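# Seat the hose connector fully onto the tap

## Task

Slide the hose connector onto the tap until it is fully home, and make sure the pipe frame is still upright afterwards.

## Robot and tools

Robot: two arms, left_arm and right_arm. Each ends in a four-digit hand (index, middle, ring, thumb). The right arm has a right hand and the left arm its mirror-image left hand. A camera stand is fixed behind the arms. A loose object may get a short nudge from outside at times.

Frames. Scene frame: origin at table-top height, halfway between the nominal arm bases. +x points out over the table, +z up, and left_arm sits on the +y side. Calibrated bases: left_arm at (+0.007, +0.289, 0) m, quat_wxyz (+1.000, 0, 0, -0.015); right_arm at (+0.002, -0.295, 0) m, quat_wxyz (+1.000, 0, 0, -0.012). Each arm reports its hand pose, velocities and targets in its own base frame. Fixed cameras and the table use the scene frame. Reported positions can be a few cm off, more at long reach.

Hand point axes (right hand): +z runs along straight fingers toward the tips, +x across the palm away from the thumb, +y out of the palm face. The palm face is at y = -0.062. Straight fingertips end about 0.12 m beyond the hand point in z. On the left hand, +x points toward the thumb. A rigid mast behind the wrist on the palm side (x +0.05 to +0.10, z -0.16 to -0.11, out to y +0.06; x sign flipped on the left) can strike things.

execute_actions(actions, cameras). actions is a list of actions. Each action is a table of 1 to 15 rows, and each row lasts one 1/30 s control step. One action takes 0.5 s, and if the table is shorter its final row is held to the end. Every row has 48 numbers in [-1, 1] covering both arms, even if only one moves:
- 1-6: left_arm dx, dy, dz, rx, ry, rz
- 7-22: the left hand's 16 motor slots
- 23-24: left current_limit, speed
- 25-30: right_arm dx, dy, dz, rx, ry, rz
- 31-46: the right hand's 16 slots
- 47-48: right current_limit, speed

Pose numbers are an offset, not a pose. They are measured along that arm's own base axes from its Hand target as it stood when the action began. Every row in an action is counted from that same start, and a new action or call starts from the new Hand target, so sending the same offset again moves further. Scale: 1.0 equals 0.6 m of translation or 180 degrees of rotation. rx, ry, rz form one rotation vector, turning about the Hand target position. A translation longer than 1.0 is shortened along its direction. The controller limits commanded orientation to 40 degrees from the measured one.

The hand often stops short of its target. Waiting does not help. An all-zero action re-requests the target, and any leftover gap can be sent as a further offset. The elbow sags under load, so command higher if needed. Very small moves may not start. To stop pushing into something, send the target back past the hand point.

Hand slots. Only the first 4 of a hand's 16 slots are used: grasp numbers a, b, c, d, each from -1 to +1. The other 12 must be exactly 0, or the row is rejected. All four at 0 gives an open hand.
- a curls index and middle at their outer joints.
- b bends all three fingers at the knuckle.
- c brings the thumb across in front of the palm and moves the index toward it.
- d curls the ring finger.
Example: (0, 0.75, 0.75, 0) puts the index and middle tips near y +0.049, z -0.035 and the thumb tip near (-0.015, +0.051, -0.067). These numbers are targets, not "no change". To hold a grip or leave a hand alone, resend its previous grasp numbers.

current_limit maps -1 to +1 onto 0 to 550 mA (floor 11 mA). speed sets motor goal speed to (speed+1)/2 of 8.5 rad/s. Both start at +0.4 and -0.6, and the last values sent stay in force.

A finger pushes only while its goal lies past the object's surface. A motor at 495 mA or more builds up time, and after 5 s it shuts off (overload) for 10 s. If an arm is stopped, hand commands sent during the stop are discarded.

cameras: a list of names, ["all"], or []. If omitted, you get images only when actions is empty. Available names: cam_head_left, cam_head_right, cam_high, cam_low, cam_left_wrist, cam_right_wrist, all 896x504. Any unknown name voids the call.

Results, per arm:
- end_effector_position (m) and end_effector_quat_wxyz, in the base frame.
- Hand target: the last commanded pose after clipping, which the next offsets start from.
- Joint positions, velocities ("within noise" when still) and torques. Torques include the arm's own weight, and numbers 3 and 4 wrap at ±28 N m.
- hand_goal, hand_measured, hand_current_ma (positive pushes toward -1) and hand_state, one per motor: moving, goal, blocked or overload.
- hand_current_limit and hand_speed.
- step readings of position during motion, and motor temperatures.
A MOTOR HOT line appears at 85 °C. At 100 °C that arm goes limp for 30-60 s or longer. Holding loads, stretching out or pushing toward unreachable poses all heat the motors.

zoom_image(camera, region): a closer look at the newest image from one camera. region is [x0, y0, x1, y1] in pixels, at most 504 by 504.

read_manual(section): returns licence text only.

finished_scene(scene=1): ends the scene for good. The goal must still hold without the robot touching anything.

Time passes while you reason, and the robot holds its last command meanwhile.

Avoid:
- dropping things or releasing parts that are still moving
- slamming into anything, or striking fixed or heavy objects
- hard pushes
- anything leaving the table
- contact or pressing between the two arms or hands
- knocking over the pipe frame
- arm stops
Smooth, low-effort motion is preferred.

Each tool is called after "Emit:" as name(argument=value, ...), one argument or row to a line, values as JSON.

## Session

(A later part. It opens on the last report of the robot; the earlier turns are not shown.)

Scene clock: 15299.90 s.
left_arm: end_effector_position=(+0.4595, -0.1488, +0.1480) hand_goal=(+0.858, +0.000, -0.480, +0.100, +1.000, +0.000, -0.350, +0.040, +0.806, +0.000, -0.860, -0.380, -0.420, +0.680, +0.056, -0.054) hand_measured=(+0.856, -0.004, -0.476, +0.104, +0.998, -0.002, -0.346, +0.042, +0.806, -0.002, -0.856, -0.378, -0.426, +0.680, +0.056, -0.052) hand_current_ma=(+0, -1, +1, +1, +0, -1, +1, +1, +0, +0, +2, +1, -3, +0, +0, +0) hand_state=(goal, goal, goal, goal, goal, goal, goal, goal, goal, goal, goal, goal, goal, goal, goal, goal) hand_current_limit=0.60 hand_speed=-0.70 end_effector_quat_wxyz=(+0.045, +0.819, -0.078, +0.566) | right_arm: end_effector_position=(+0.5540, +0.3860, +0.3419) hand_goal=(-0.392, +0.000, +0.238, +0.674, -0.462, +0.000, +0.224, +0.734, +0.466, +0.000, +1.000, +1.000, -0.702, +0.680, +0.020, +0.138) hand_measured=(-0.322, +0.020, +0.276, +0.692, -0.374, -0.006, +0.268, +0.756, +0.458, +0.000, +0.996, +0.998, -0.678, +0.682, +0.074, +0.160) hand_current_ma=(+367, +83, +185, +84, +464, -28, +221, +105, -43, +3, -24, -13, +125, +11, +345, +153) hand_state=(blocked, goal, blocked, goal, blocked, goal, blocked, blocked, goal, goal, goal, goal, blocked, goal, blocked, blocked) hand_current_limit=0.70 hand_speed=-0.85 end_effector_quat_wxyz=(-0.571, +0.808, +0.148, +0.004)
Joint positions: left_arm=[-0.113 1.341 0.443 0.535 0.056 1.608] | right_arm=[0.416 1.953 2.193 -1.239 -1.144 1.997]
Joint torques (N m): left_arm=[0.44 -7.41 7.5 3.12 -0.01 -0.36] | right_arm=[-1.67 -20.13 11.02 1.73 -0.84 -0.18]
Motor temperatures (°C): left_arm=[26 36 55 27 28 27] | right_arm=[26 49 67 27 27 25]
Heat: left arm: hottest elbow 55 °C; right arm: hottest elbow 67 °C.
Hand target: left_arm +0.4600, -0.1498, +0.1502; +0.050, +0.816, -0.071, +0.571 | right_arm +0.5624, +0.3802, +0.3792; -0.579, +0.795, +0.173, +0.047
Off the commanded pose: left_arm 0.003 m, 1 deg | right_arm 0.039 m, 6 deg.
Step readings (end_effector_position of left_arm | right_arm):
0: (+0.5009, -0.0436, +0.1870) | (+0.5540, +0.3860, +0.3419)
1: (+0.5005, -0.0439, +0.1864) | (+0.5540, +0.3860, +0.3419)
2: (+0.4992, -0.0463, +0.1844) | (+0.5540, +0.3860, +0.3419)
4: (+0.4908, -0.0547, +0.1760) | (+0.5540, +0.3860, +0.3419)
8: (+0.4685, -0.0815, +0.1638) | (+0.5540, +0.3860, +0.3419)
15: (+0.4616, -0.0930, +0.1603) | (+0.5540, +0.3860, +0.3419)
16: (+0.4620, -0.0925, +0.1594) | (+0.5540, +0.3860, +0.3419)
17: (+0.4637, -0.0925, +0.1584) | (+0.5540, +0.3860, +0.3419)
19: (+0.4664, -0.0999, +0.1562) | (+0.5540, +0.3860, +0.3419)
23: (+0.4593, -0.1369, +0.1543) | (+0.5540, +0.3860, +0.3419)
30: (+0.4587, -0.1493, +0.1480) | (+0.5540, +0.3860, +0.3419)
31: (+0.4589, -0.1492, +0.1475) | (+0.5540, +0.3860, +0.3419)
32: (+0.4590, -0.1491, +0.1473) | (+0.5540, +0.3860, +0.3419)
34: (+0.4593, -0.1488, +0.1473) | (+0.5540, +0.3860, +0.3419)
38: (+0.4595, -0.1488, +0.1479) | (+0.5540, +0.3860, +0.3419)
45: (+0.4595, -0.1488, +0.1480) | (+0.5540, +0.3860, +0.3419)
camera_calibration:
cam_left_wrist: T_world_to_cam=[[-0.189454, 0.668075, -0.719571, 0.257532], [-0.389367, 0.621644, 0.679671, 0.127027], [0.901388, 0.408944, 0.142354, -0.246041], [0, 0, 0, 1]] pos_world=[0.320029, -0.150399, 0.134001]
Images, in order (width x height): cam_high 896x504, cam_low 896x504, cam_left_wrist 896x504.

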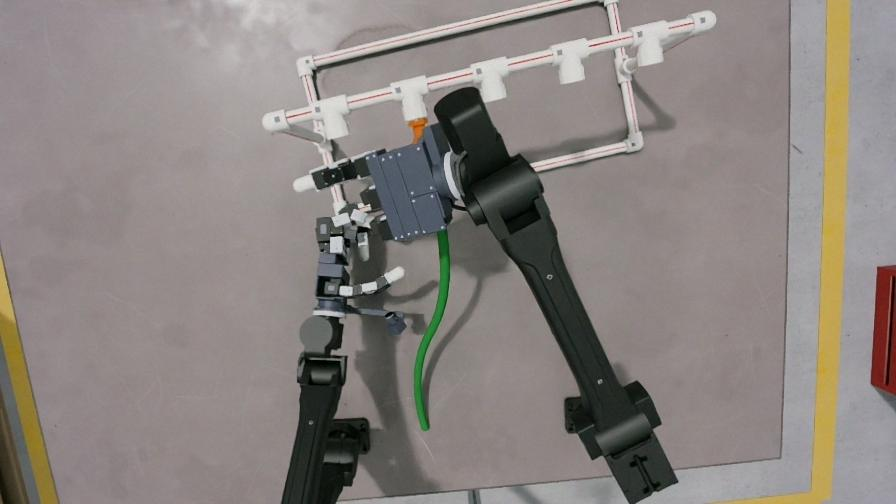

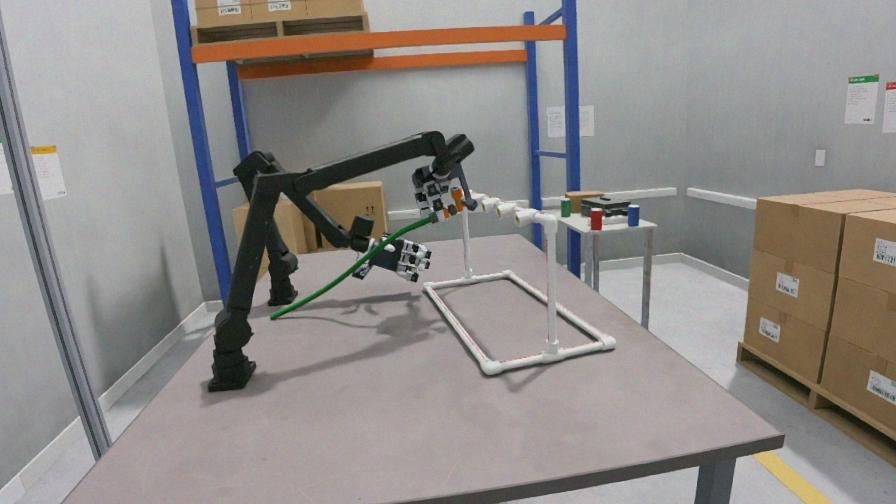

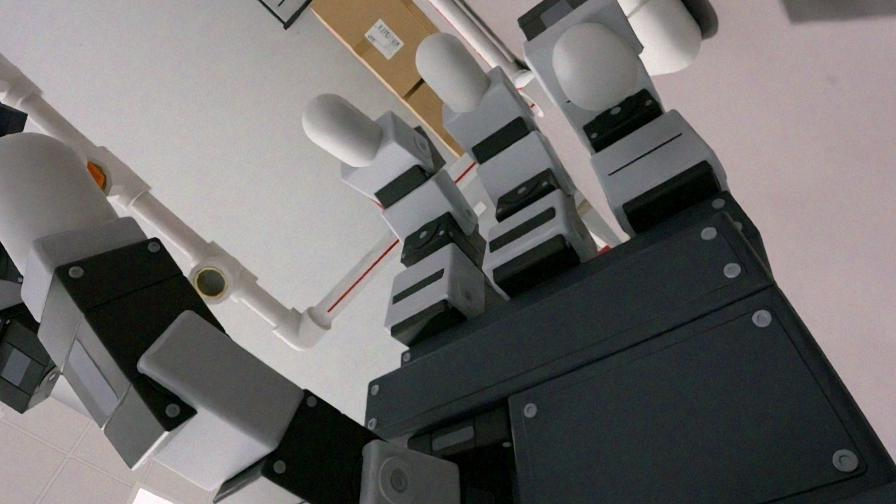

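Emit:
execute_actions(
  actions=[
    [[0.08,-0.1017,0,0,0,0,0.6,-0.15,0.7,0.9,0,0,0,0,0,0,0,0,0,0,0,0,0.6,-0.7,0,0,0,0,0,0,0.15,0.58,0.84,-0.8,0,0,0,0,0,0,0,0,0,0,0,0,0.7,-0.85]],
    [[0.1,-0.09,0,0,0,0,0.6,-0.15,0.7,0.9,0,0,0,0,0,0,0,0,0,0,0,0,0.6,-0.7,0,0,0,0,0,0,0.15,0.58,0.84,-0.8,0,0,0,0,0,0,0,0,0,0,0,0,0.7,-0.85]],
    [[0,0,0,0,0,0,0.6,-0.15,0.7,0.9,0,0,0,0,0,0,0,0,0,0,0,0,0.6,-0.7,0,0,0,0,0,0,0.15,0.58,0.84,-0.8,0,0,0,0,0,0,0,0,0,0,0,0,0.7,-0.85]],
  ],
  cameras=["cam_high", "cam_low", "cam_left_wrist", "cam_head_left"],
)

Emit:
zoom_image(
  camera="cam_low",
  region=[360, 170, 520, 290],
)

Scene clock: 15316.93 s.
left_arm: end_effector_position=(+0.5441, -0.2567, +0.1231) hand_goal=(+0.858, +0.000, -0.480, +0.100, +1.000, +0.000, -0.350, +0.040, +0.806, +0.000, -0.860, -0.380, -0.420, +0.680, +0.056, -0.054) hand_measured=(+0.858, -0.004, -0.478, +0.102, +1.000, -0.002, -0.348, +0.042, +0.806, -0.002, -0.856, -0.378, -0.426, +0.680, +0.056, -0.052) hand_current_ma=(+0, -1, +1, +1, +0, -1, +1, +1, +0, +0, +1, +1, -3, +0, +0, +0) hand_state=(goal, goal, goal, goal, goal, goal, goal, goal, goal, goal, goal, goal, goal, goal, goal, goal) hand_current_limit=0.60 hand_speed=-0.70 end_effector_quat_wxyz=(+0.041, +0.830, -0.083, +0.551) | right_arm: end_effector_position=(+0.5540, +0.3860, +0.3419) hand_goal=(-0.392, +0.000, +0.238, +0.674, -0.462, +0.000, +0.224, +0.734, +0.466, +0.000, +1.000, +1.000, -0.702, +0.680, +0.020, +0.138) hand_measured=(-0.322, +0.020, +0.276, +0.692, -0.374, -0.006, +0.268, +0.756, +0.458, +0.000, +0.996, +0.998, -0.678, +0.682, +0.074, +0.160) hand_current_ma=(+367, +83, +185, +84, +464, -28, +221, +105, -43, +3, -24, -13, +125, +11, +345, +153) hand_state=(blocked, goal, blocked, goal, blocked, goal, blocked, blocked, goal, goal, goal, goal, blocked, goal, blocked, blocked) hand_current_limit=0.70 hand_speed=-0.85 end_effector_quat_wxyz=(-0.571, +0.808, +0.148, +0.004)
Joint positions: left_arm=[-0.349 1.643 0.731 0.505 -0.162 1.527] | right_arm=[0.416 1.953 2.193 -1.239 -1.144 1.997]
Joint torques (N m): left_arm=[0.5 -11.69 12.78 2.03 -0.1 -0.35] | right_arm=[-1.55 -20.13 11.02 1.74 -0.84 -0.18]
Motor temperatures (°C): left_arm=[26 35 54 27 28 27] | right_arm=[26 49 66 27 27 25]
Heat: left arm: hottest elbow 54 °C; right arm: hottest elbow 66 °C.
Hand target: left_arm +0.5680, -0.2649, +0.1505; +0.050, +0.816, -0.071, +0.571 | right_arm +0.5624, +0.3802, +0.3792; -0.579, +0.795, +0.173, +0.047
Off the commanded pose: left_arm 0.037 m, 3 deg | right_arm 0.039 m, 6 deg.
Step readings (end_effector_position of left_arm | right_arm):
0: (+0.4595, -0.1488, +0.1481) | (+0.5540, +0.3860, +0.3419)
1: (+0.4600, -0.1484, +0.1478) | (+0.5540, +0.3860, +0.3419)
2: (+0.4614, -0.1483, +0.1460) | (+0.5540, +0.3860, +0.3419)
4: (+0.4653, -0.1553, +0.1380) | (+0.5540, +0.3860, +0.3419)
8: (+0.4683, -0.1910, +0.1203) | (+0.5540, +0.3860, +0.3419)
15: (+0.4793, -0.2051, +0.1210) | (+0.5540, +0.3860, +0.3419)
16: (+0.4813, -0.2051, +0.1226) | (+0.5540, +0.3860, +0.3419)
17: (+0.4850, -0.2047, +0.1238) | (+0.5540, +0.3860, +0.3419)
19: (+0.4993, -0.2098, +0.1254) | (+0.5540, +0.3860, +0.3419)
23: (+0.5283, -0.2391, +0.1309) | (+0.5540, +0.3860, +0.3419)
30: (+0.5441, -0.2571, +0.1293) | (+0.5540, +0.3860, +0.3419)
31: (+0.5442, -0.2570, +0.1276) | (+0.5540, +0.3860, +0.3419)
32: (+0.5442, -0.2570, +0.1263) | (+0.5540, +0.3860, +0.3419)
34: (+0.5441, -0.2569, +0.1239) | (+0.5540, +0.3860, +0.3419)
38: (+0.5441, -0.2567, +0.1230) | (+0.5540, +0.3860, +0.3419)
45: (+0.5441, -0.2567, +0.1231) | (+0.5540, +0.3860, +0.3419)
camera_calibration:
cam_left_wrist: T_world_to_cam=[[-0.212825, 0.680193, -0.701458, 0.3413], [-0.362699, 0.611616, 0.703118, 0.22396], [0.907279, 0.404059, 0.116538, -0.275983], [0, 0, 0, 1]] pos_world=[0.404261, -0.257614, 0.1141]
Images, in order (width x height): cam_head_left 896x504, cam_high 896x504, cam_low 896x504, cam_left_wrist 896x504.

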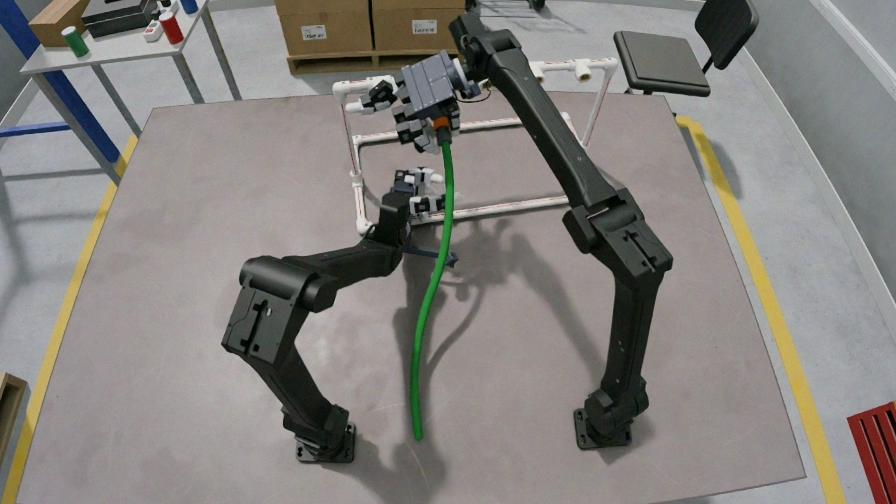

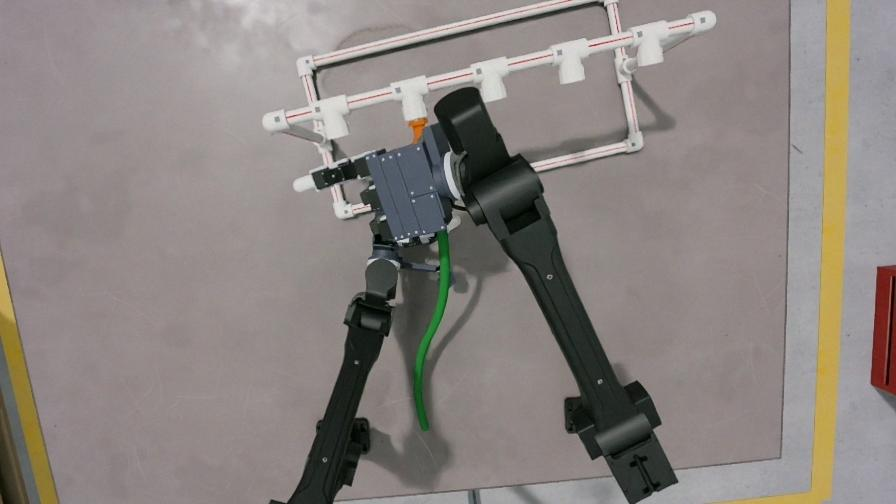

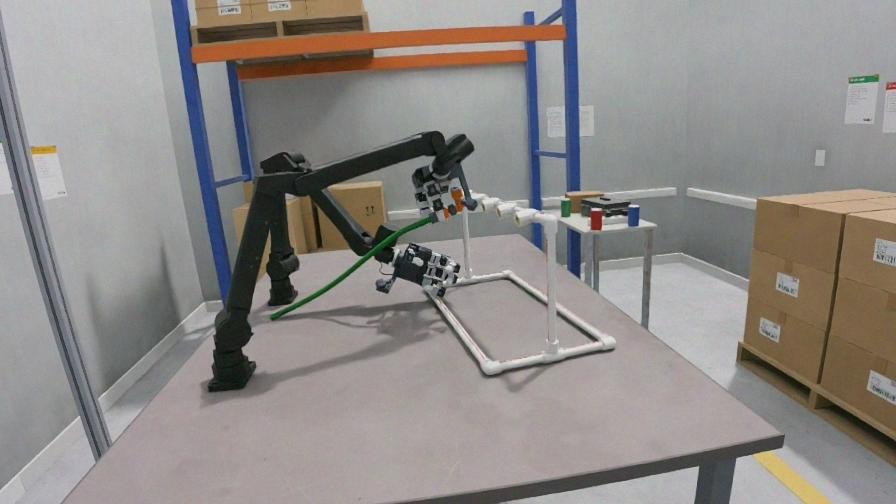

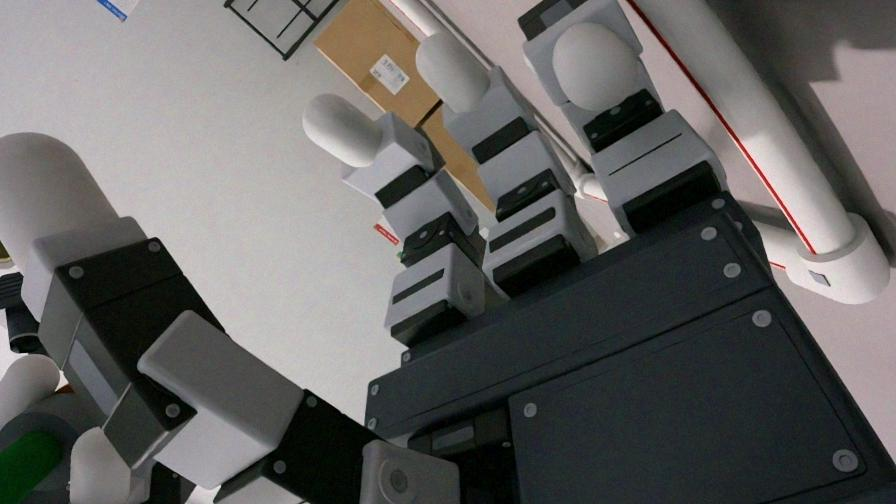

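Scaled by 3.150.

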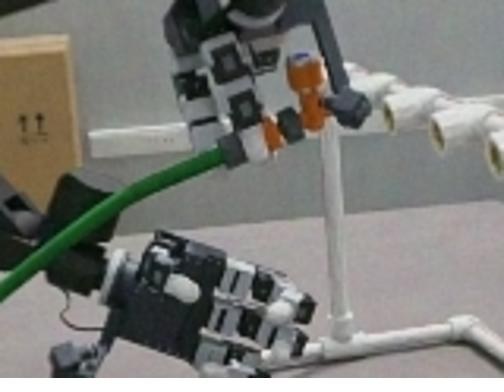

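Emit:
execute_actions(
  actions=[
    [[0,0,0.06,0,0,0,0.6,-0.15,0.7,0.9,0,0,0,0,0,0,0,0,0,0,0,0,0.6,-0.7,0,0,0,0,0,0,0.15,0.58,0.84,-0.8,0,0,0,0,0,0,0,0,0,0,0,0,0.7,-0.85]],
    [[0.05,-0.02,0,0,0,0,0.6,-0.15,0.7,0.9,0,0,0,0,0,0,0,0,0,0,0,0,0.6,-0.7,0,0,0,0,0,0,0.15,0.58,0.84,-0.8,0,0,0,0,0,0,0,0,0,0,0,0,0.7,-0.85]],
    [[0,0,0,0,0,0,0.6,-0.15,0.7,0.9,0,0,0,0,0,0,0,0,0,0,0,0,0.6,-0.7,0,0,0,0,0,0,0.15,0.58,0.84,-0.8,0,0,0,0,0,0,0,0,0,0,0,0,0.7,-0.85]],
  ],
  cameras=["cam_high", "cam_low", "cam_left_wrist", "cam_head_right"],
)

Emit:
zoom_image(
  camera="cam_low",
  region=[360, 180, 500, 300],
)

Emit:
zoom_image(
  camera="cam_head_right",
  region=[330, 60, 530, 260],
)

Scene clock: 15337.80 s.
left_arm: end_effector_position=(+0.5749, -0.2677, +0.1559) hand_goal=(+0.858, +0.000, -0.480, +0.100, +1.000, +0.000, -0.350, +0.040, +0.806, +0.000, -0.860, -0.380, -0.420, +0.680, +0.056, -0.054) hand_measured=(+0.858, -0.004, -0.478, +0.102, +1.000, -0.002, -0.348, +0.042, +0.806, -0.002, -0.856, -0.378, -0.426, +0.680, +0.056, -0.052) hand_current_ma=(+0, -1, +1, +1, +0, -1, +1, +1, +0, +0, +1, +1, -3, +0, +0, +0) hand_state=(goal, goal, goal, goal, goal, goal, goal, goal, goal, goal, goal, goal, goal, goal, goal, goal) hand_current_limit=0.60 hand_speed=-0.70 end_effector_quat_wxyz=(+0.040, +0.830, -0.082, +0.550) | right_arm: end_effector_position=(+0.5540, +0.3860, +0.3419) hand_goal=(-0.392, +0.000, +0.238, +0.674, -0.462, +0.000, +0.224, +0.734, +0.466, +0.000, +1.000, +1.000, -0.702, +0.680, +0.020, +0.138) hand_measured=(-0.322, +0.020, +0.276, +0.692, -0.374, -0.006, +0.268, +0.756, +0.458, +0.000, +0.996, +0.998, -0.678, +0.682, +0.074, +0.160) hand_current_ma=(+367, +83, +185, +84, +464, -28, +221, +105, -43, +3, -24, -13, +125, +11, +345, +153) hand_state=(blocked, goal, blocked, goal, blocked, goal, blocked, blocked, goal, goal, goal, goal, blocked, goal, blocked, blocked) hand_current_limit=0.70 hand_speed=-0.85 end_effector_quat_wxyz=(-0.571, +0.808, +0.148, +0.004)
Joint positions: left_arm=[-0.349 1.633 0.849 0.376 -0.163 1.526] | right_arm=[0.416 1.953 2.193 -1.239 -1.144 1.997]
Joint torques (N m): left_arm=[0.21 -12.1 13.87 2.04 -0.13 -0.33] | right_arm=[-1.61 -20.01 11 1.73 -0.84 -0.18]
Motor temperatures (°C): left_arm=[26 34 54 27 28 27] | right_arm=[26 49 66 27 27 25]
Heat: left arm: hottest elbow 54 °C; right arm: hottest elbow 66 °C.
Hand target: left_arm +0.5981, -0.2770, +0.1864; +0.050, +0.816, -0.071, +0.572 | right_arm +0.5624, +0.3802, +0.3792; -0.579, +0.795, +0.173, +0.047
Off the commanded pose: left_arm 0.039 m, 3 deg | right_arm 0.039 m, 6 deg.
Step readings (end_effector_position of left_arm | right_arm):
0: (+0.5441, -0.2567, +0.1231) | (+0.5540, +0.3860, +0.3419)
1: (+0.5442, -0.2567, +0.1230) | (+0.5540, +0.3860, +0.3419)
2: (+0.5442, -0.2567, +0.1222) | (+0.5540, +0.3860, +0.3419)
4: (+0.5436, -0.2565, +0.1210) | (+0.5540, +0.3860, +0.3419)
8: (+0.5419, -0.2559, +0.1320) | (+0.5540, +0.3860, +0.3419)
15: (+0.5469, -0.2577, +0.1531) | (+0.5540, +0.3860, +0.3419)
16: (+0.5473, -0.2578, +0.1535) | (+0.5540, +0.3860, +0.3419)
17: (+0.5479, -0.2581, +0.1535) | (+0.5540, +0.3860, +0.3419)
19: (+0.5525, -0.2597, +0.1543) | (+0.5540, +0.3860, +0.3419)
23: (+0.5677, -0.2652, +0.1582) | (+0.5540, +0.3860, +0.3419)
30: (+0.5750, -0.2677, +0.1585) | (+0.5540, +0.3860, +0.3419)
31: (+0.5749, -0.2677, +0.1578) | (+0.5540, +0.3860, +0.3419)
32: (+0.5749, -0.2677, +0.1573) | (+0.5540, +0.3860, +0.3419)
34: (+0.5749, -0.2676, +0.1564) | (+0.5540, +0.3860, +0.3419)
38: (+0.5749, -0.2677, +0.1559) | (+0.5540, +0.3860, +0.3419)
45: (+0.5749, -0.2677, +0.1559) | (+0.5540, +0.3860, +0.3419)
camera_calibration:
cam_left_wrist: T_world_to_cam=[[-0.215142, 0.679932, -0.701004, 0.379493], [-0.362254, 0.611039, 0.703849, 0.218323], [0.90691, 0.405369, 0.114848, -0.302488], [0, 0, 0, 1]] pos_world=[0.435063, -0.268814, 0.1471]
Images, in order (width x height): cam_head_right 896x504, cam_high 896x504, cam_low 896x504, cam_left_wrist 896x504.

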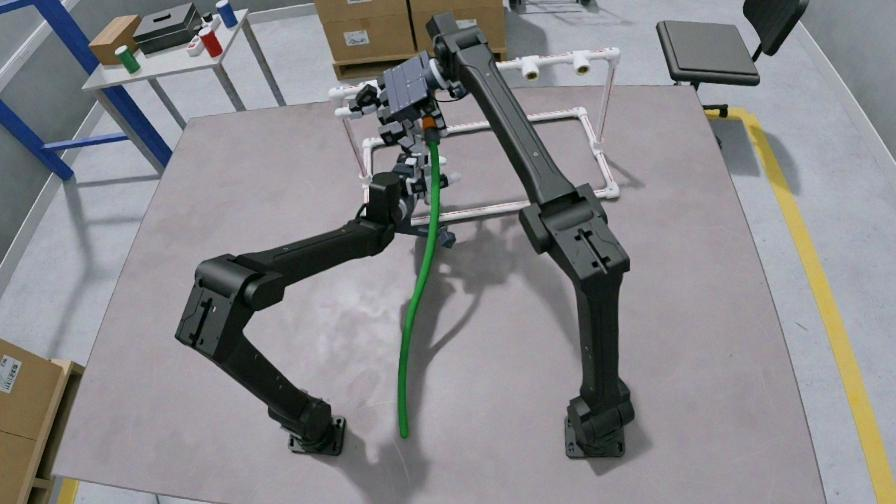

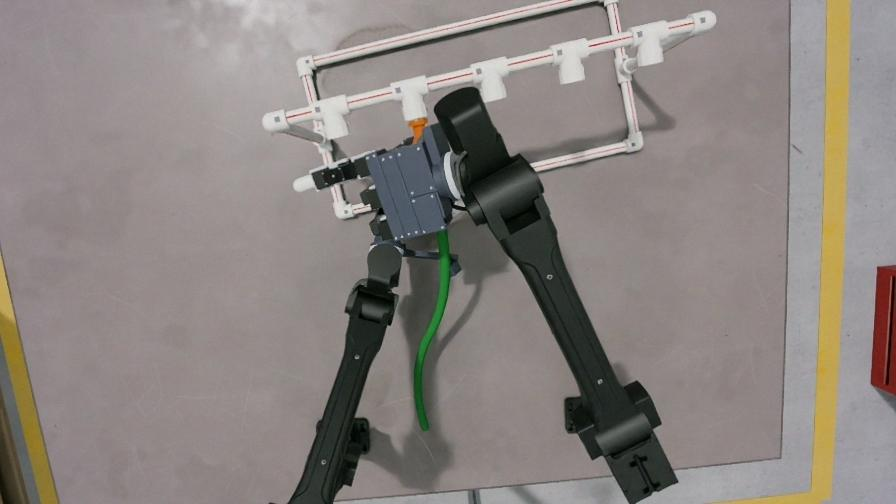

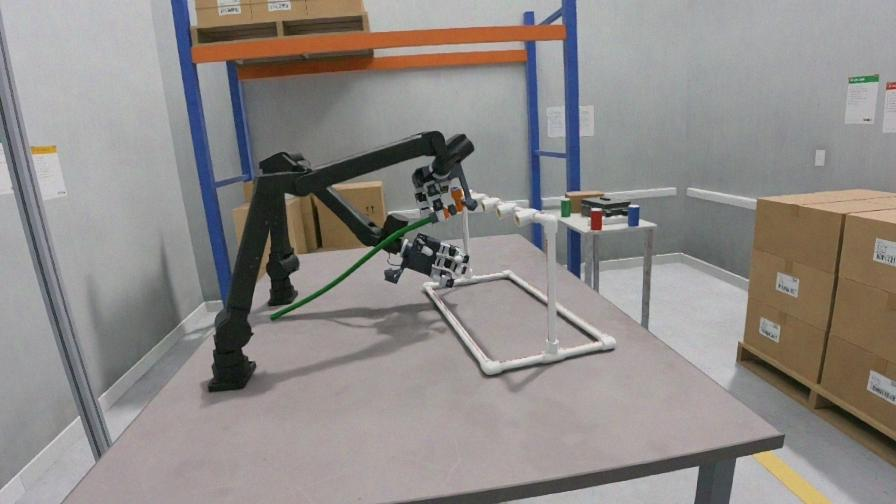

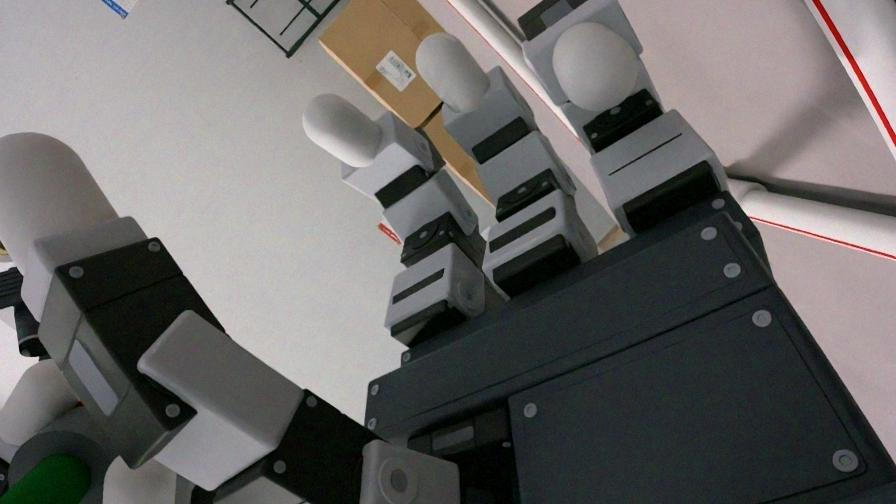

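Scaled by 3.600.

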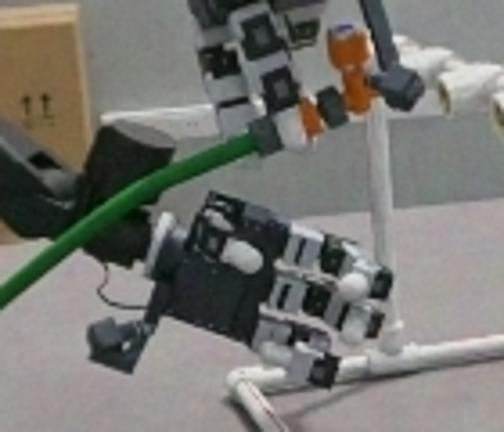

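Scaled by 2.520.

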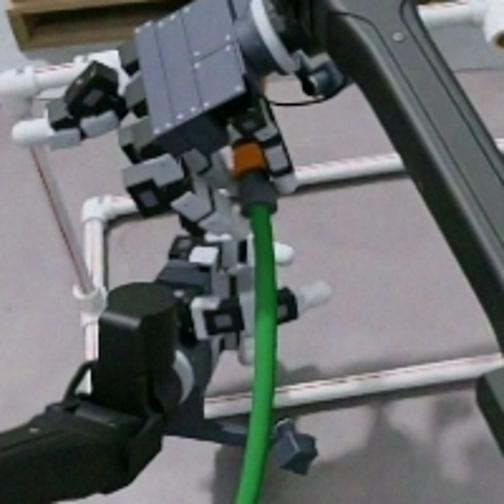

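Emit:
execute_actions(
  actions=[
    [[0,0,-0.06,0,0,0,0.6,-0.15,0.7,0.9,0,0,0,0,0,0,0,0,0,0,0,0,0.6,-0.7,0,0,0,0,0,0,0.15,0.58,0.84,-0.8,0,0,0,0,0,0,0,0,0,0,0,0,0.7,-0.85]],
    [[0,0,-0.035,0,0,0,0.6,-0.15,0.7,0.9,0,0,0,0,0,0,0,0,0,0,0,0,0.6,-0.7,0,0,0,0,0,0,0.15,0.58,0.84,-0.8,0,0,0,0,0,0,0,0,0,0,0,0,0.7,-0.85]],
  ],
  cameras=["cam_high", "cam_low", "cam_left_wrist"],
)

Emit:
zoom_image(
  camera="cam_low",
  region=[380, 200, 500, 300],
)

Scene clock: 15355.13 s.
left_arm: end_effector_position=(+0.5850, -0.2712, +0.1087) hand_goal=(+0.858, +0.000, -0.480, +0.100, +1.000, +0.000, -0.350, +0.040, +0.806, +0.000, -0.860, -0.380, -0.420, +0.680, +0.056, -0.054) hand_measured=(+0.858, -0.004, -0.478, +0.102, +1.000, -0.002, -0.348, +0.042, +0.806, -0.002, -0.856, -0.378, -0.426, +0.680, +0.056, -0.052) hand_current_ma=(+0, -1, +1, +1, +0, -1, +1, +1, +0, +0, +1, +1, -3, +0, +0, +0) hand_state=(goal, goal, goal, goal, goal, goal, goal, goal, goal, goal, goal, goal, goal, goal, goal, goal) hand_current_limit=0.60 hand_speed=-0.70 end_effector_quat_wxyz=(+0.041, +0.830, -0.081, +0.551) | right_arm: end_effector_position=(+0.5540, +0.3860, +0.3419) hand_goal=(-0.392, +0.000, +0.238, +0.674, -0.462, +0.000, +0.224, +0.734, +0.466, +0.000, +1.000, +1.000, -0.702, +0.680, +0.020, +0.138) hand_measured=(-0.322, +0.020, +0.276, +0.692, -0.374, -0.006, +0.268, +0.756, +0.458, +0.000, +0.996, +0.998, -0.678, +0.682, +0.074, +0.160) hand_current_ma=(+367, +83, +185, +84, +464, -28, +221, +105, -43, +3, -24, -13, +125, +11, +345, +153) hand_state=(blocked, goal, blocked, goal, blocked, goal, blocked, blocked, goal, goal, goal, goal, blocked, goal, blocked, blocked) hand_current_limit=0.70 hand_speed=-0.85 end_effector_quat_wxyz=(-0.571, +0.808, +0.148, +0.004)
Joint positions: left_arm=[-0.349 1.763 0.849 0.509 -0.163 1.525] | right_arm=[0.416 1.953 2.193 -1.239 -1.144 1.997]
Joint torques (N m): left_arm=[0.5 -13.57 10.18 3.17 -0.12 -0.34] | right_arm=[-1.61 -20.19 11.02 1.73 -0.84 -0.18]
Motor temperatures (°C): left_arm=[26 33 56 27 28 27] | right_arm=[26 50 65 27 27 25]
Heat: left arm: hottest elbow 56 °C; right arm: hottest elbow 65 °C.
Hand target: left_arm +0.5980, -0.2770, +0.1296; +0.050, +0.816, -0.071, +0.572 | right_arm +0.5624, +0.3802, +0.3792; -0.579, +0.795, +0.173, +0.047
Off the commanded pose: left_arm 0.025 m, 3 deg | right_arm 0.039 m, 6 deg.
Step readings (end_effector_position of left_arm | right_arm):
0: (+0.5749, -0.2677, +0.1559) | (+0.5540, +0.3860, +0.3419)
1: (+0.5749, -0.2677, +0.1559) | (+0.5540, +0.3860, +0.3419)
2: (+0.5751, -0.2677, +0.1551) | (+0.5540, +0.3860, +0.3419)
4: (+0.5772, -0.2684, +0.1517) | (+0.5540, +0.3860, +0.3419)
8: (+0.5801, -0.2695, +0.1322) | (+0.5540, +0.3860, +0.3419)
15: (+0.5808, -0.2697, +0.1173) | (+0.5540, +0.3860, +0.3419)
16: (+0.5811, -0.2698, +0.1183) | (+0.5540, +0.3860, +0.3419)
17: (+0.5815, -0.2700, +0.1194) | (+0.5540, +0.3860, +0.3419)
19: (+0.5830, -0.2705, +0.1214) | (+0.5540, +0.3860, +0.3419)
23: (+0.5847, -0.2711, +0.1174) | (+0.5540, +0.3860, +0.3419)
30: (+0.5848, -0.2711, +0.1078) | (+0.5540, +0.3860, +0.3419)
camera_calibration:
cam_left_wrist: T_world_to_cam=[[-0.213888, 0.678797, -0.702486, 0.350163], [-0.364445, 0.611757, 0.702092, 0.25902], [0.906329, 0.406187, 0.116537, -0.304378], [0, 0, 0, 1]] pos_world=[0.445161, -0.272513, 0.0996]
Images, in order (width x height): cam_high 896x504, cam_low 896x504, cam_left_wrist 896x504.

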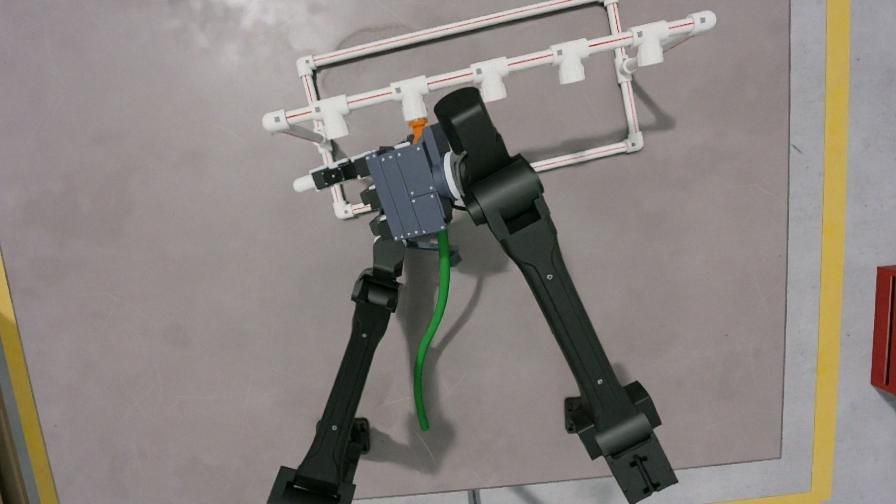

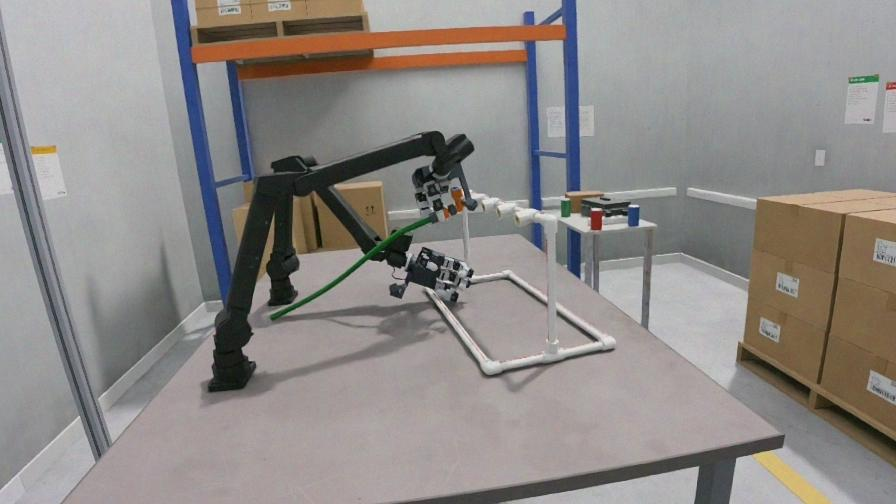

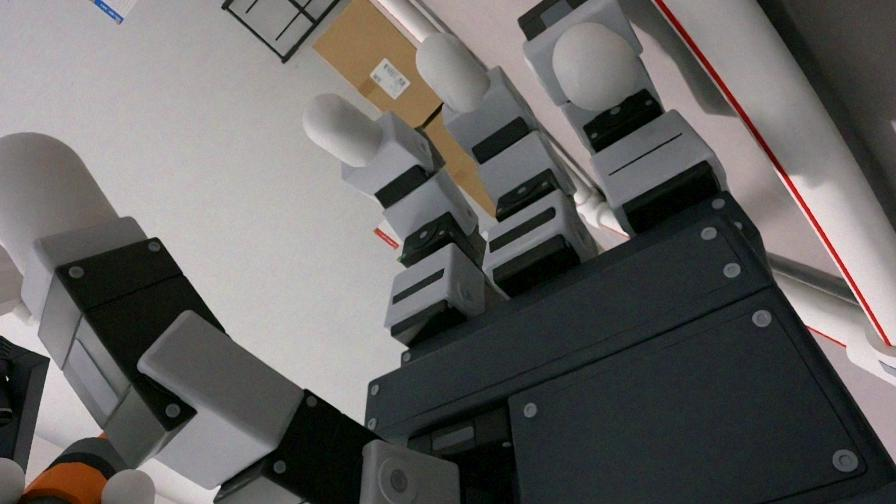

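Scaled by 4.200.

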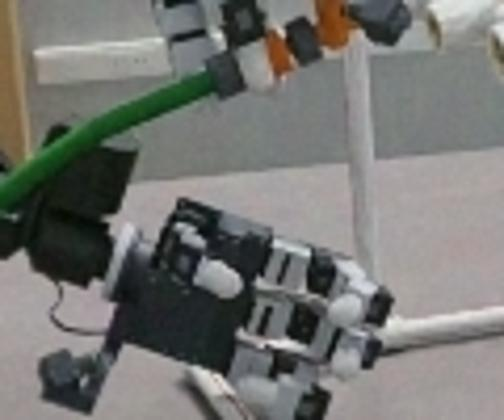

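Emit:
zoom_image(
  camera="cam_low",
  region=[400, 240, 480, 300],
)

Emit:
zoom_image(
  camera="cam_left_wrist",
  region=[560, 60, 896, 396],
)

Scaled by 6.300.

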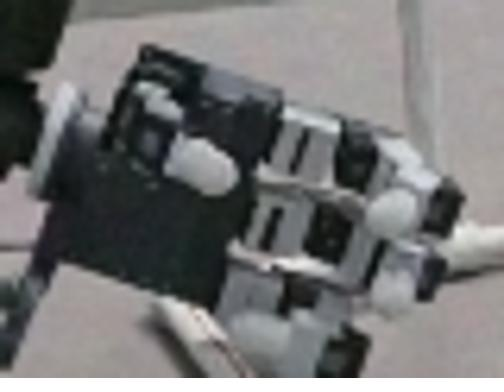

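Scaled by 1.500.

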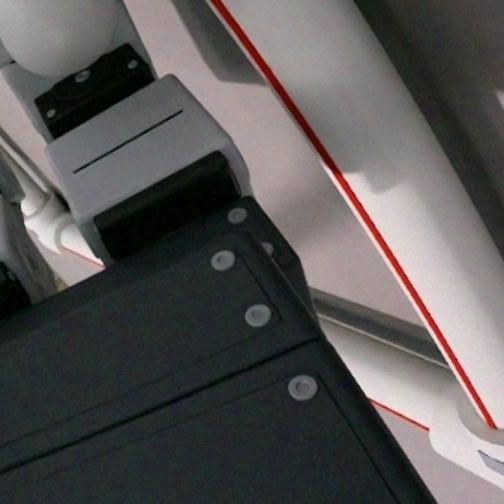

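Emit:
execute_actions(
  actions=[
    [[0,0,-0.02,0,0,0,0.6,-0.15,0.7,0.9,0,0,0,0,0,0,0,0,0,0,0,0,0.6,-0.7,0,0,0,0,0,0,0.15,0.58,0.84,-0.8,0,0,0,0,0,0,0,0,0,0,0,0,0.7,-0.85]],
    [[0,0,-0.02,0,0,0,0.6,-0.15,0.7,0.9,0,0,0,0,0,0,0,0,0,0,0,0,0.6,-0.7,0,0,0,0,0,0,0.15,0.58,0.84,-0.8,0,0,0,0,0,0,0,0,0,0,0,0,0.7,-0.85]],
  ],
  cameras=["cam_high", "cam_low", "cam_left_wrist"],
)

Emit:
zoom_image(
  camera="cam_low",
  region=[400, 240, 480, 300],
)

Emit:
zoom_image(
  camera="cam_left_wrist",
  region=[560, 60, 896, 396],
)

Scene clock: 15434.43 s.
left_arm: end_effector_position=(+0.5889, -0.2724, +0.0971) hand_goal=(+0.858, +0.000, -0.480, +0.100, +1.000, +0.000, -0.350, +0.040, +0.806, +0.000, -0.860, -0.380, -0.420, +0.680, +0.056, -0.054) hand_measured=(+0.858, -0.004, -0.478, +0.102, +1.000, -0.002, -0.348, +0.042, +0.804, +0.002, -0.864, -0.378, -0.426, +0.680, +0.056, -0.052) hand_current_ma=(+0, -1, +1, +1, +0, -1, +1, +1, -1, +1, -1, +1, -3, +0, +0, +0) hand_state=(goal, goal, goal, goal, goal, goal, goal, goal, goal, goal, goal, goal, goal, goal, goal, goal) hand_current_limit=0.60 hand_speed=-0.70 end_effector_quat_wxyz=(+0.043, +0.823, -0.079, +0.561) | right_arm: end_effector_position=(+0.5540, +0.3860, +0.3419) hand_goal=(-0.392, +0.000, +0.238, +0.674, -0.462, +0.000, +0.224, +0.734, +0.466, +0.000, +1.000, +1.000, -0.702, +0.680, +0.020, +0.138) hand_measured=(-0.322, +0.020, +0.276, +0.692, -0.374, -0.006, +0.268, +0.756, +0.458, +0.000, +0.996, +0.998, -0.678, +0.682, +0.074, +0.160) hand_current_ma=(+367, +83, +185, +84, +464, -28, +221, +105, -43, +3, -24, -13, +125, +11, +345, +153) hand_state=(blocked, goal, blocked, goal, blocked, goal, blocked, blocked, goal, goal, goal, goal, blocked, goal, blocked, blocked) hand_current_limit=0.70 hand_speed=-0.85 end_effector_quat_wxyz=(-0.571, +0.808, +0.148, +0.004)
Joint positions: left_arm=[-0.349 1.81 0.849 0.579 -0.164 1.524] | right_arm=[0.416 1.953 2.193 -1.239 -1.144 1.997]
Joint torques (N m): left_arm=[0.15 -12.69 9.14 2.91 -0.11 -0.31] | right_arm=[-1.61 -20.13 11.03 1.73 -0.84 -0.18]
Motor temperatures (°C): left_arm=[26 33 53 27 27 27] | right_arm=[26 50 65 27 27 25]
Heat: left arm: hottest elbow 53 °C; right arm: hottest elbow 65 °C.
Hand target: left_arm +0.5980, -0.2769, +0.1054; +0.050, +0.816, -0.071, +0.572 | right_arm +0.5624, +0.3802, +0.3792; -0.579, +0.795, +0.173, +0.047
Off the commanded pose: left_arm 0.013 m, 2 deg | right_arm 0.039 m, 6 deg.
Step readings (end_effector_position of left_arm | right_arm):
0: (+0.5850, -0.2712, +0.1087) | (+0.5540, +0.3860, +0.3419)
1: (+0.5850, -0.2712, +0.1087) | (+0.5540, +0.3860, +0.3419)
2: (+0.5852, -0.2713, +0.1089) | (+0.5540, +0.3860, +0.3419)
4: (+0.5859, -0.2716, +0.1096) | (+0.5540, +0.3860, +0.3419)
8: (+0.5867, -0.2718, +0.1053) | (+0.5540, +0.3860, +0.3419)
15: (+0.5866, -0.2718, +0.0996) | (+0.5540, +0.3860, +0.3419)
16: (+0.5867, -0.2718, +0.0998) | (+0.5540, +0.3860, +0.3419)
17: (+0.5869, -0.2719, +0.1003) | (+0.5540, +0.3860, +0.3419)
19: (+0.5876, -0.2722, +0.1006) | (+0.5540, +0.3860, +0.3419)
23: (+0.5886, -0.2723, +0.0971) | (+0.5540, +0.3860, +0.3419)
30: (+0.5889, -0.2724, +0.0973) | (+0.5540, +0.3860, +0.3419)
camera_calibration:
cam_left_wrist: T_world_to_cam=[[-0.199357, 0.672022, -0.713192, 0.334338], [-0.380815, 0.617466, 0.68827, 0.281801], [0.902905, 0.408806, 0.13282, -0.304987], [0, 0, 0, 1]] pos_world=[0.449341, -0.274005, 0.0850008]
Images, in order (width x height): cam_high 896x504, cam_low 896x504, cam_left_wrist 896x504.

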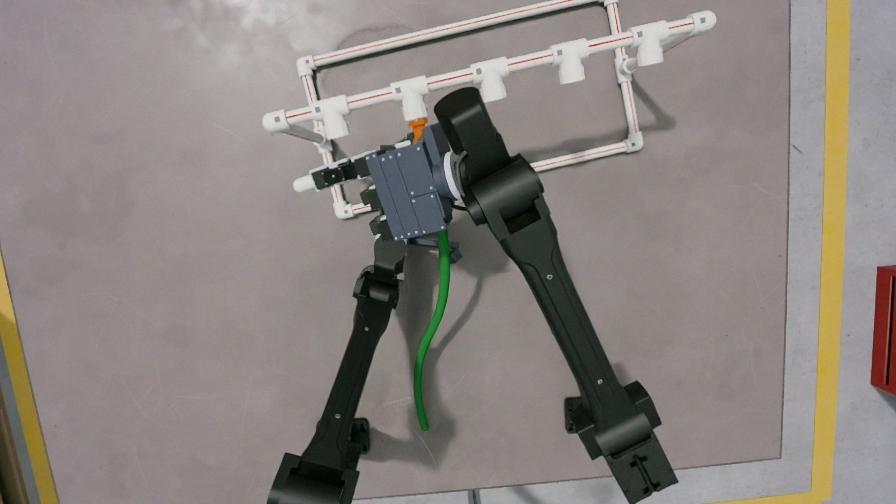

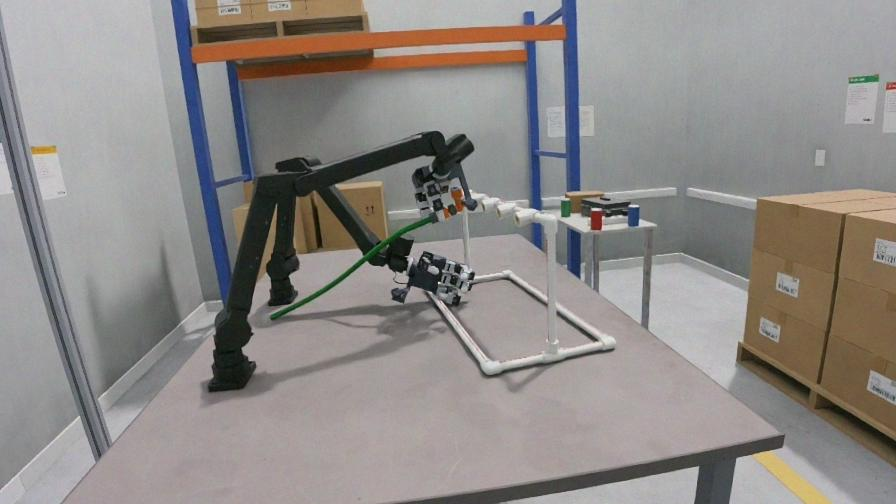

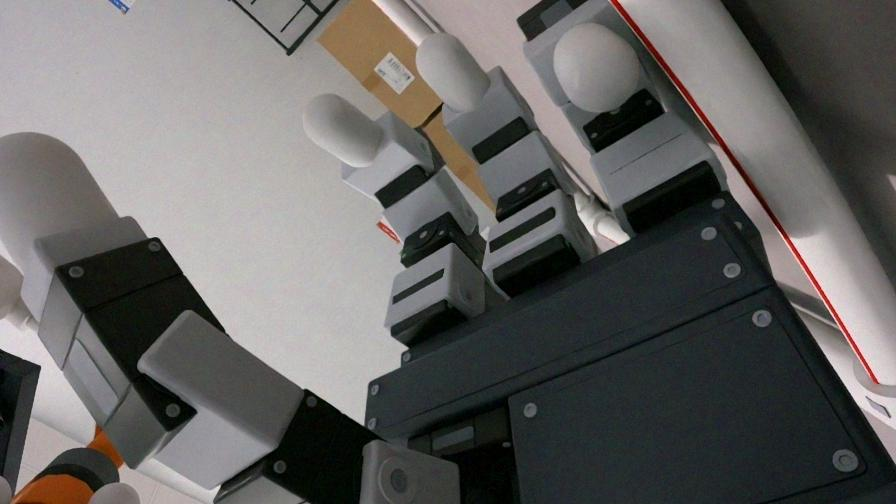

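Scaled by 6.300.

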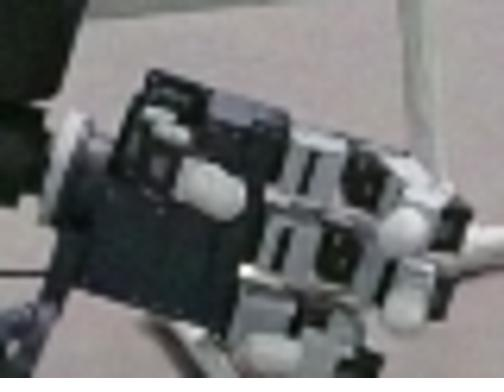

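Scaled by 1.500.

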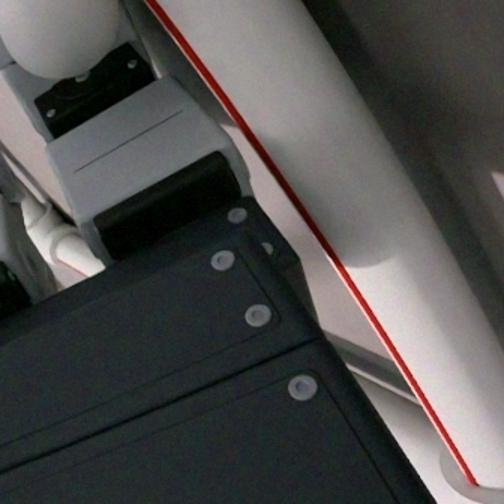

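Emit:
execute_actions(
  actions=[
    [[-0.01,0,0.04,-0.0096,-0.0547,0,0.6,-0.15,0.7,0.9,0,0,0,0,0,0,0,0,0,0,0,0,0.6,-0.7,0,0,0,0,0,0,0.15,0.58,0.84,-0.8,0,0,0,0,0,0,0,0,0,0,0,0,0.7,-0.85]],
    [[0,0,0,0,0,0,0.6,-0.15,0.7,0.9,0,0,0,0,0,0,0,0,0,0,0,0,0.6,-0.7,0,0,0,0,0,0,0.15,0.58,0.84,-0.8,0,0,0,0,0,0,0,0,0,0,0,0,0.7,-0.85]],
  ],
  cameras=["cam_low", "cam_left_wrist"],
)

Emit:
zoom_image(
  camera="cam_low",
  region=[400, 240, 480, 300],
)

Scene clock: 15453.13 s.
left_arm: end_effector_position=(+0.5973, -0.2728, +0.1324) hand_goal=(+0.858, +0.000, -0.480, +0.100, +1.000, +0.000, -0.350, +0.040, +0.806, +0.000, -0.860, -0.380, -0.420, +0.680, +0.056, -0.054) hand_measured=(+0.858, -0.004, -0.478, +0.102, +1.000, -0.002, -0.348, +0.042, +0.804, +0.002, -0.862, -0.378, -0.426, +0.680, +0.056, -0.052) hand_current_ma=(+0, -1, +1, +1, +0, -1, +1, +1, -1, +0, +0, +1, -3, +0, +0, +0) hand_state=(goal, goal, goal, goal, goal, goal, goal, goal, goal, goal, goal, goal, goal, goal, goal, goal) hand_current_limit=0.60 hand_speed=-0.70 end_effector_quat_wxyz=(+0.058, +0.766, -0.059, +0.637) | right_arm: end_effector_position=(+0.5540, +0.3860, +0.3419) hand_goal=(-0.392, +0.000, +0.238, +0.674, -0.462, +0.000, +0.224, +0.734, +0.466, +0.000, +1.000, +1.000, -0.702, +0.680, +0.020, +0.138) hand_measured=(-0.322, +0.020, +0.276, +0.692, -0.374, -0.006, +0.268, +0.756, +0.458, +0.000, +0.996, +0.998, -0.678, +0.682, +0.074, +0.160) hand_current_ma=(+367, +83, +185, +84, +464, -28, +221, +105, -43, +3, -24, -13, +125, +11, +345, +153) hand_state=(blocked, goal, blocked, goal, blocked, goal, blocked, blocked, goal, goal, goal, goal, blocked, goal, blocked, blocked) hand_current_limit=0.70 hand_speed=-0.85 end_effector_quat_wxyz=(-0.571, +0.808, +0.148, +0.004)
Joint positions: left_arm=[-0.349 1.844 0.839 0.82 -0.178 1.524] | right_arm=[0.416 1.953 2.193 -1.239 -1.144 1.997]
Joint torques (N m): left_arm=[-0.09 -13.51 6.2 3.19 -0.11 -0.02] | right_arm=[-1.61 -20.13 11.02 1.73 -0.84 -0.18]
Motor temperatures (°C): left_arm=[26 33 52 27 27 27] | right_arm=[26 50 64 27 27 25]
Heat: left arm: hottest elbow 52 °C; right arm: hottest elbow 64 °C.
Hand target: left_arm +0.5920, -0.2769, +0.1294; +0.056, +0.763, -0.066, +0.640 | right_arm +0.5624, +0.3802, +0.3792; -0.579, +0.795, +0.173, +0.047
Off the commanded pose: left_arm 0.007 m, 1 deg | right_arm 0.039 m, 6 deg.
Step readings (end_effector_position of left_arm | right_arm):
0: (+0.5889, -0.2724, +0.0971) | (+0.5540, +0.3860, +0.3419)
1: (+0.5891, -0.2724, +0.0975) | (+0.5540, +0.3860, +0.3419)
2: (+0.5903, -0.2724, +0.1005) | (+0.5540, +0.3860, +0.3419)
4: (+0.5936, -0.2725, +0.1097) | (+0.5540, +0.3860, +0.3419)
8: (+0.5962, -0.2725, +0.1288) | (+0.5540, +0.3860, +0.3419)
15: (+0.5972, -0.2727, +0.1351) | (+0.5540, +0.3860, +0.3419)
16: (+0.5972, -0.2728, +0.1344) | (+0.5540, +0.3860, +0.3419)
17: (+0.5972, -0.2728, +0.1338) | (+0.5540, +0.3860, +0.3419)
19: (+0.5972, -0.2728, +0.1325) | (+0.5540, +0.3860, +0.3419)
23: (+0.5973, -0.2728, +0.1321) | (+0.5540, +0.3860, +0.3419)
30: (+0.5973, -0.2728, +0.1324) | (+0.5540, +0.3860, +0.3419)
camera_calibration:
cam_left_wrist: T_world_to_cam=[[-0.0684375, 0.622629, -0.779519, 0.278466], [-0.505847, 0.651809, 0.565034, 0.361374], [0.859904, 0.432987, 0.270347, -0.302963], [0, 0, 0, 1]] pos_world=[0.462377, -0.277749, 0.0947858]
Images, in order (width x height): cam_low 896x504, cam_left_wrist 896x504.

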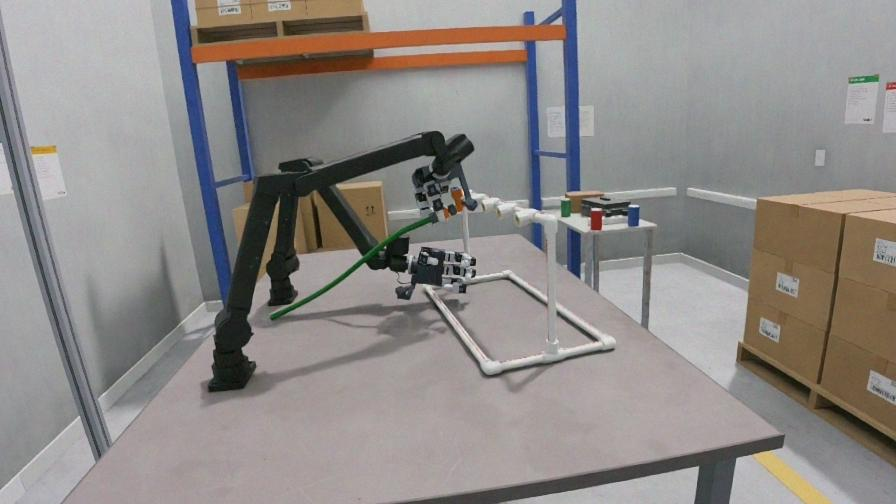

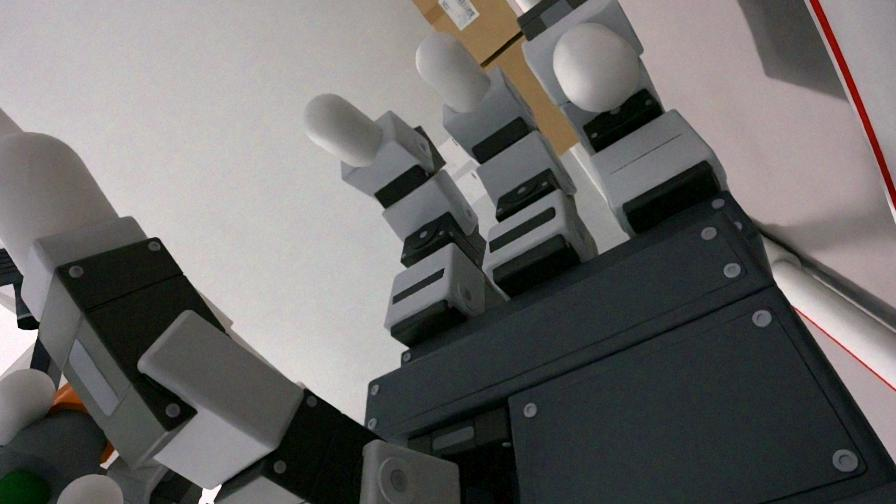

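Scaled by 6.300.

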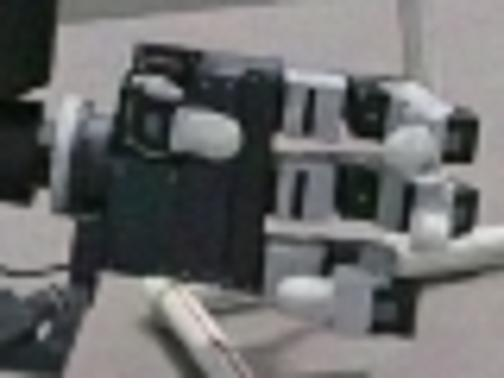

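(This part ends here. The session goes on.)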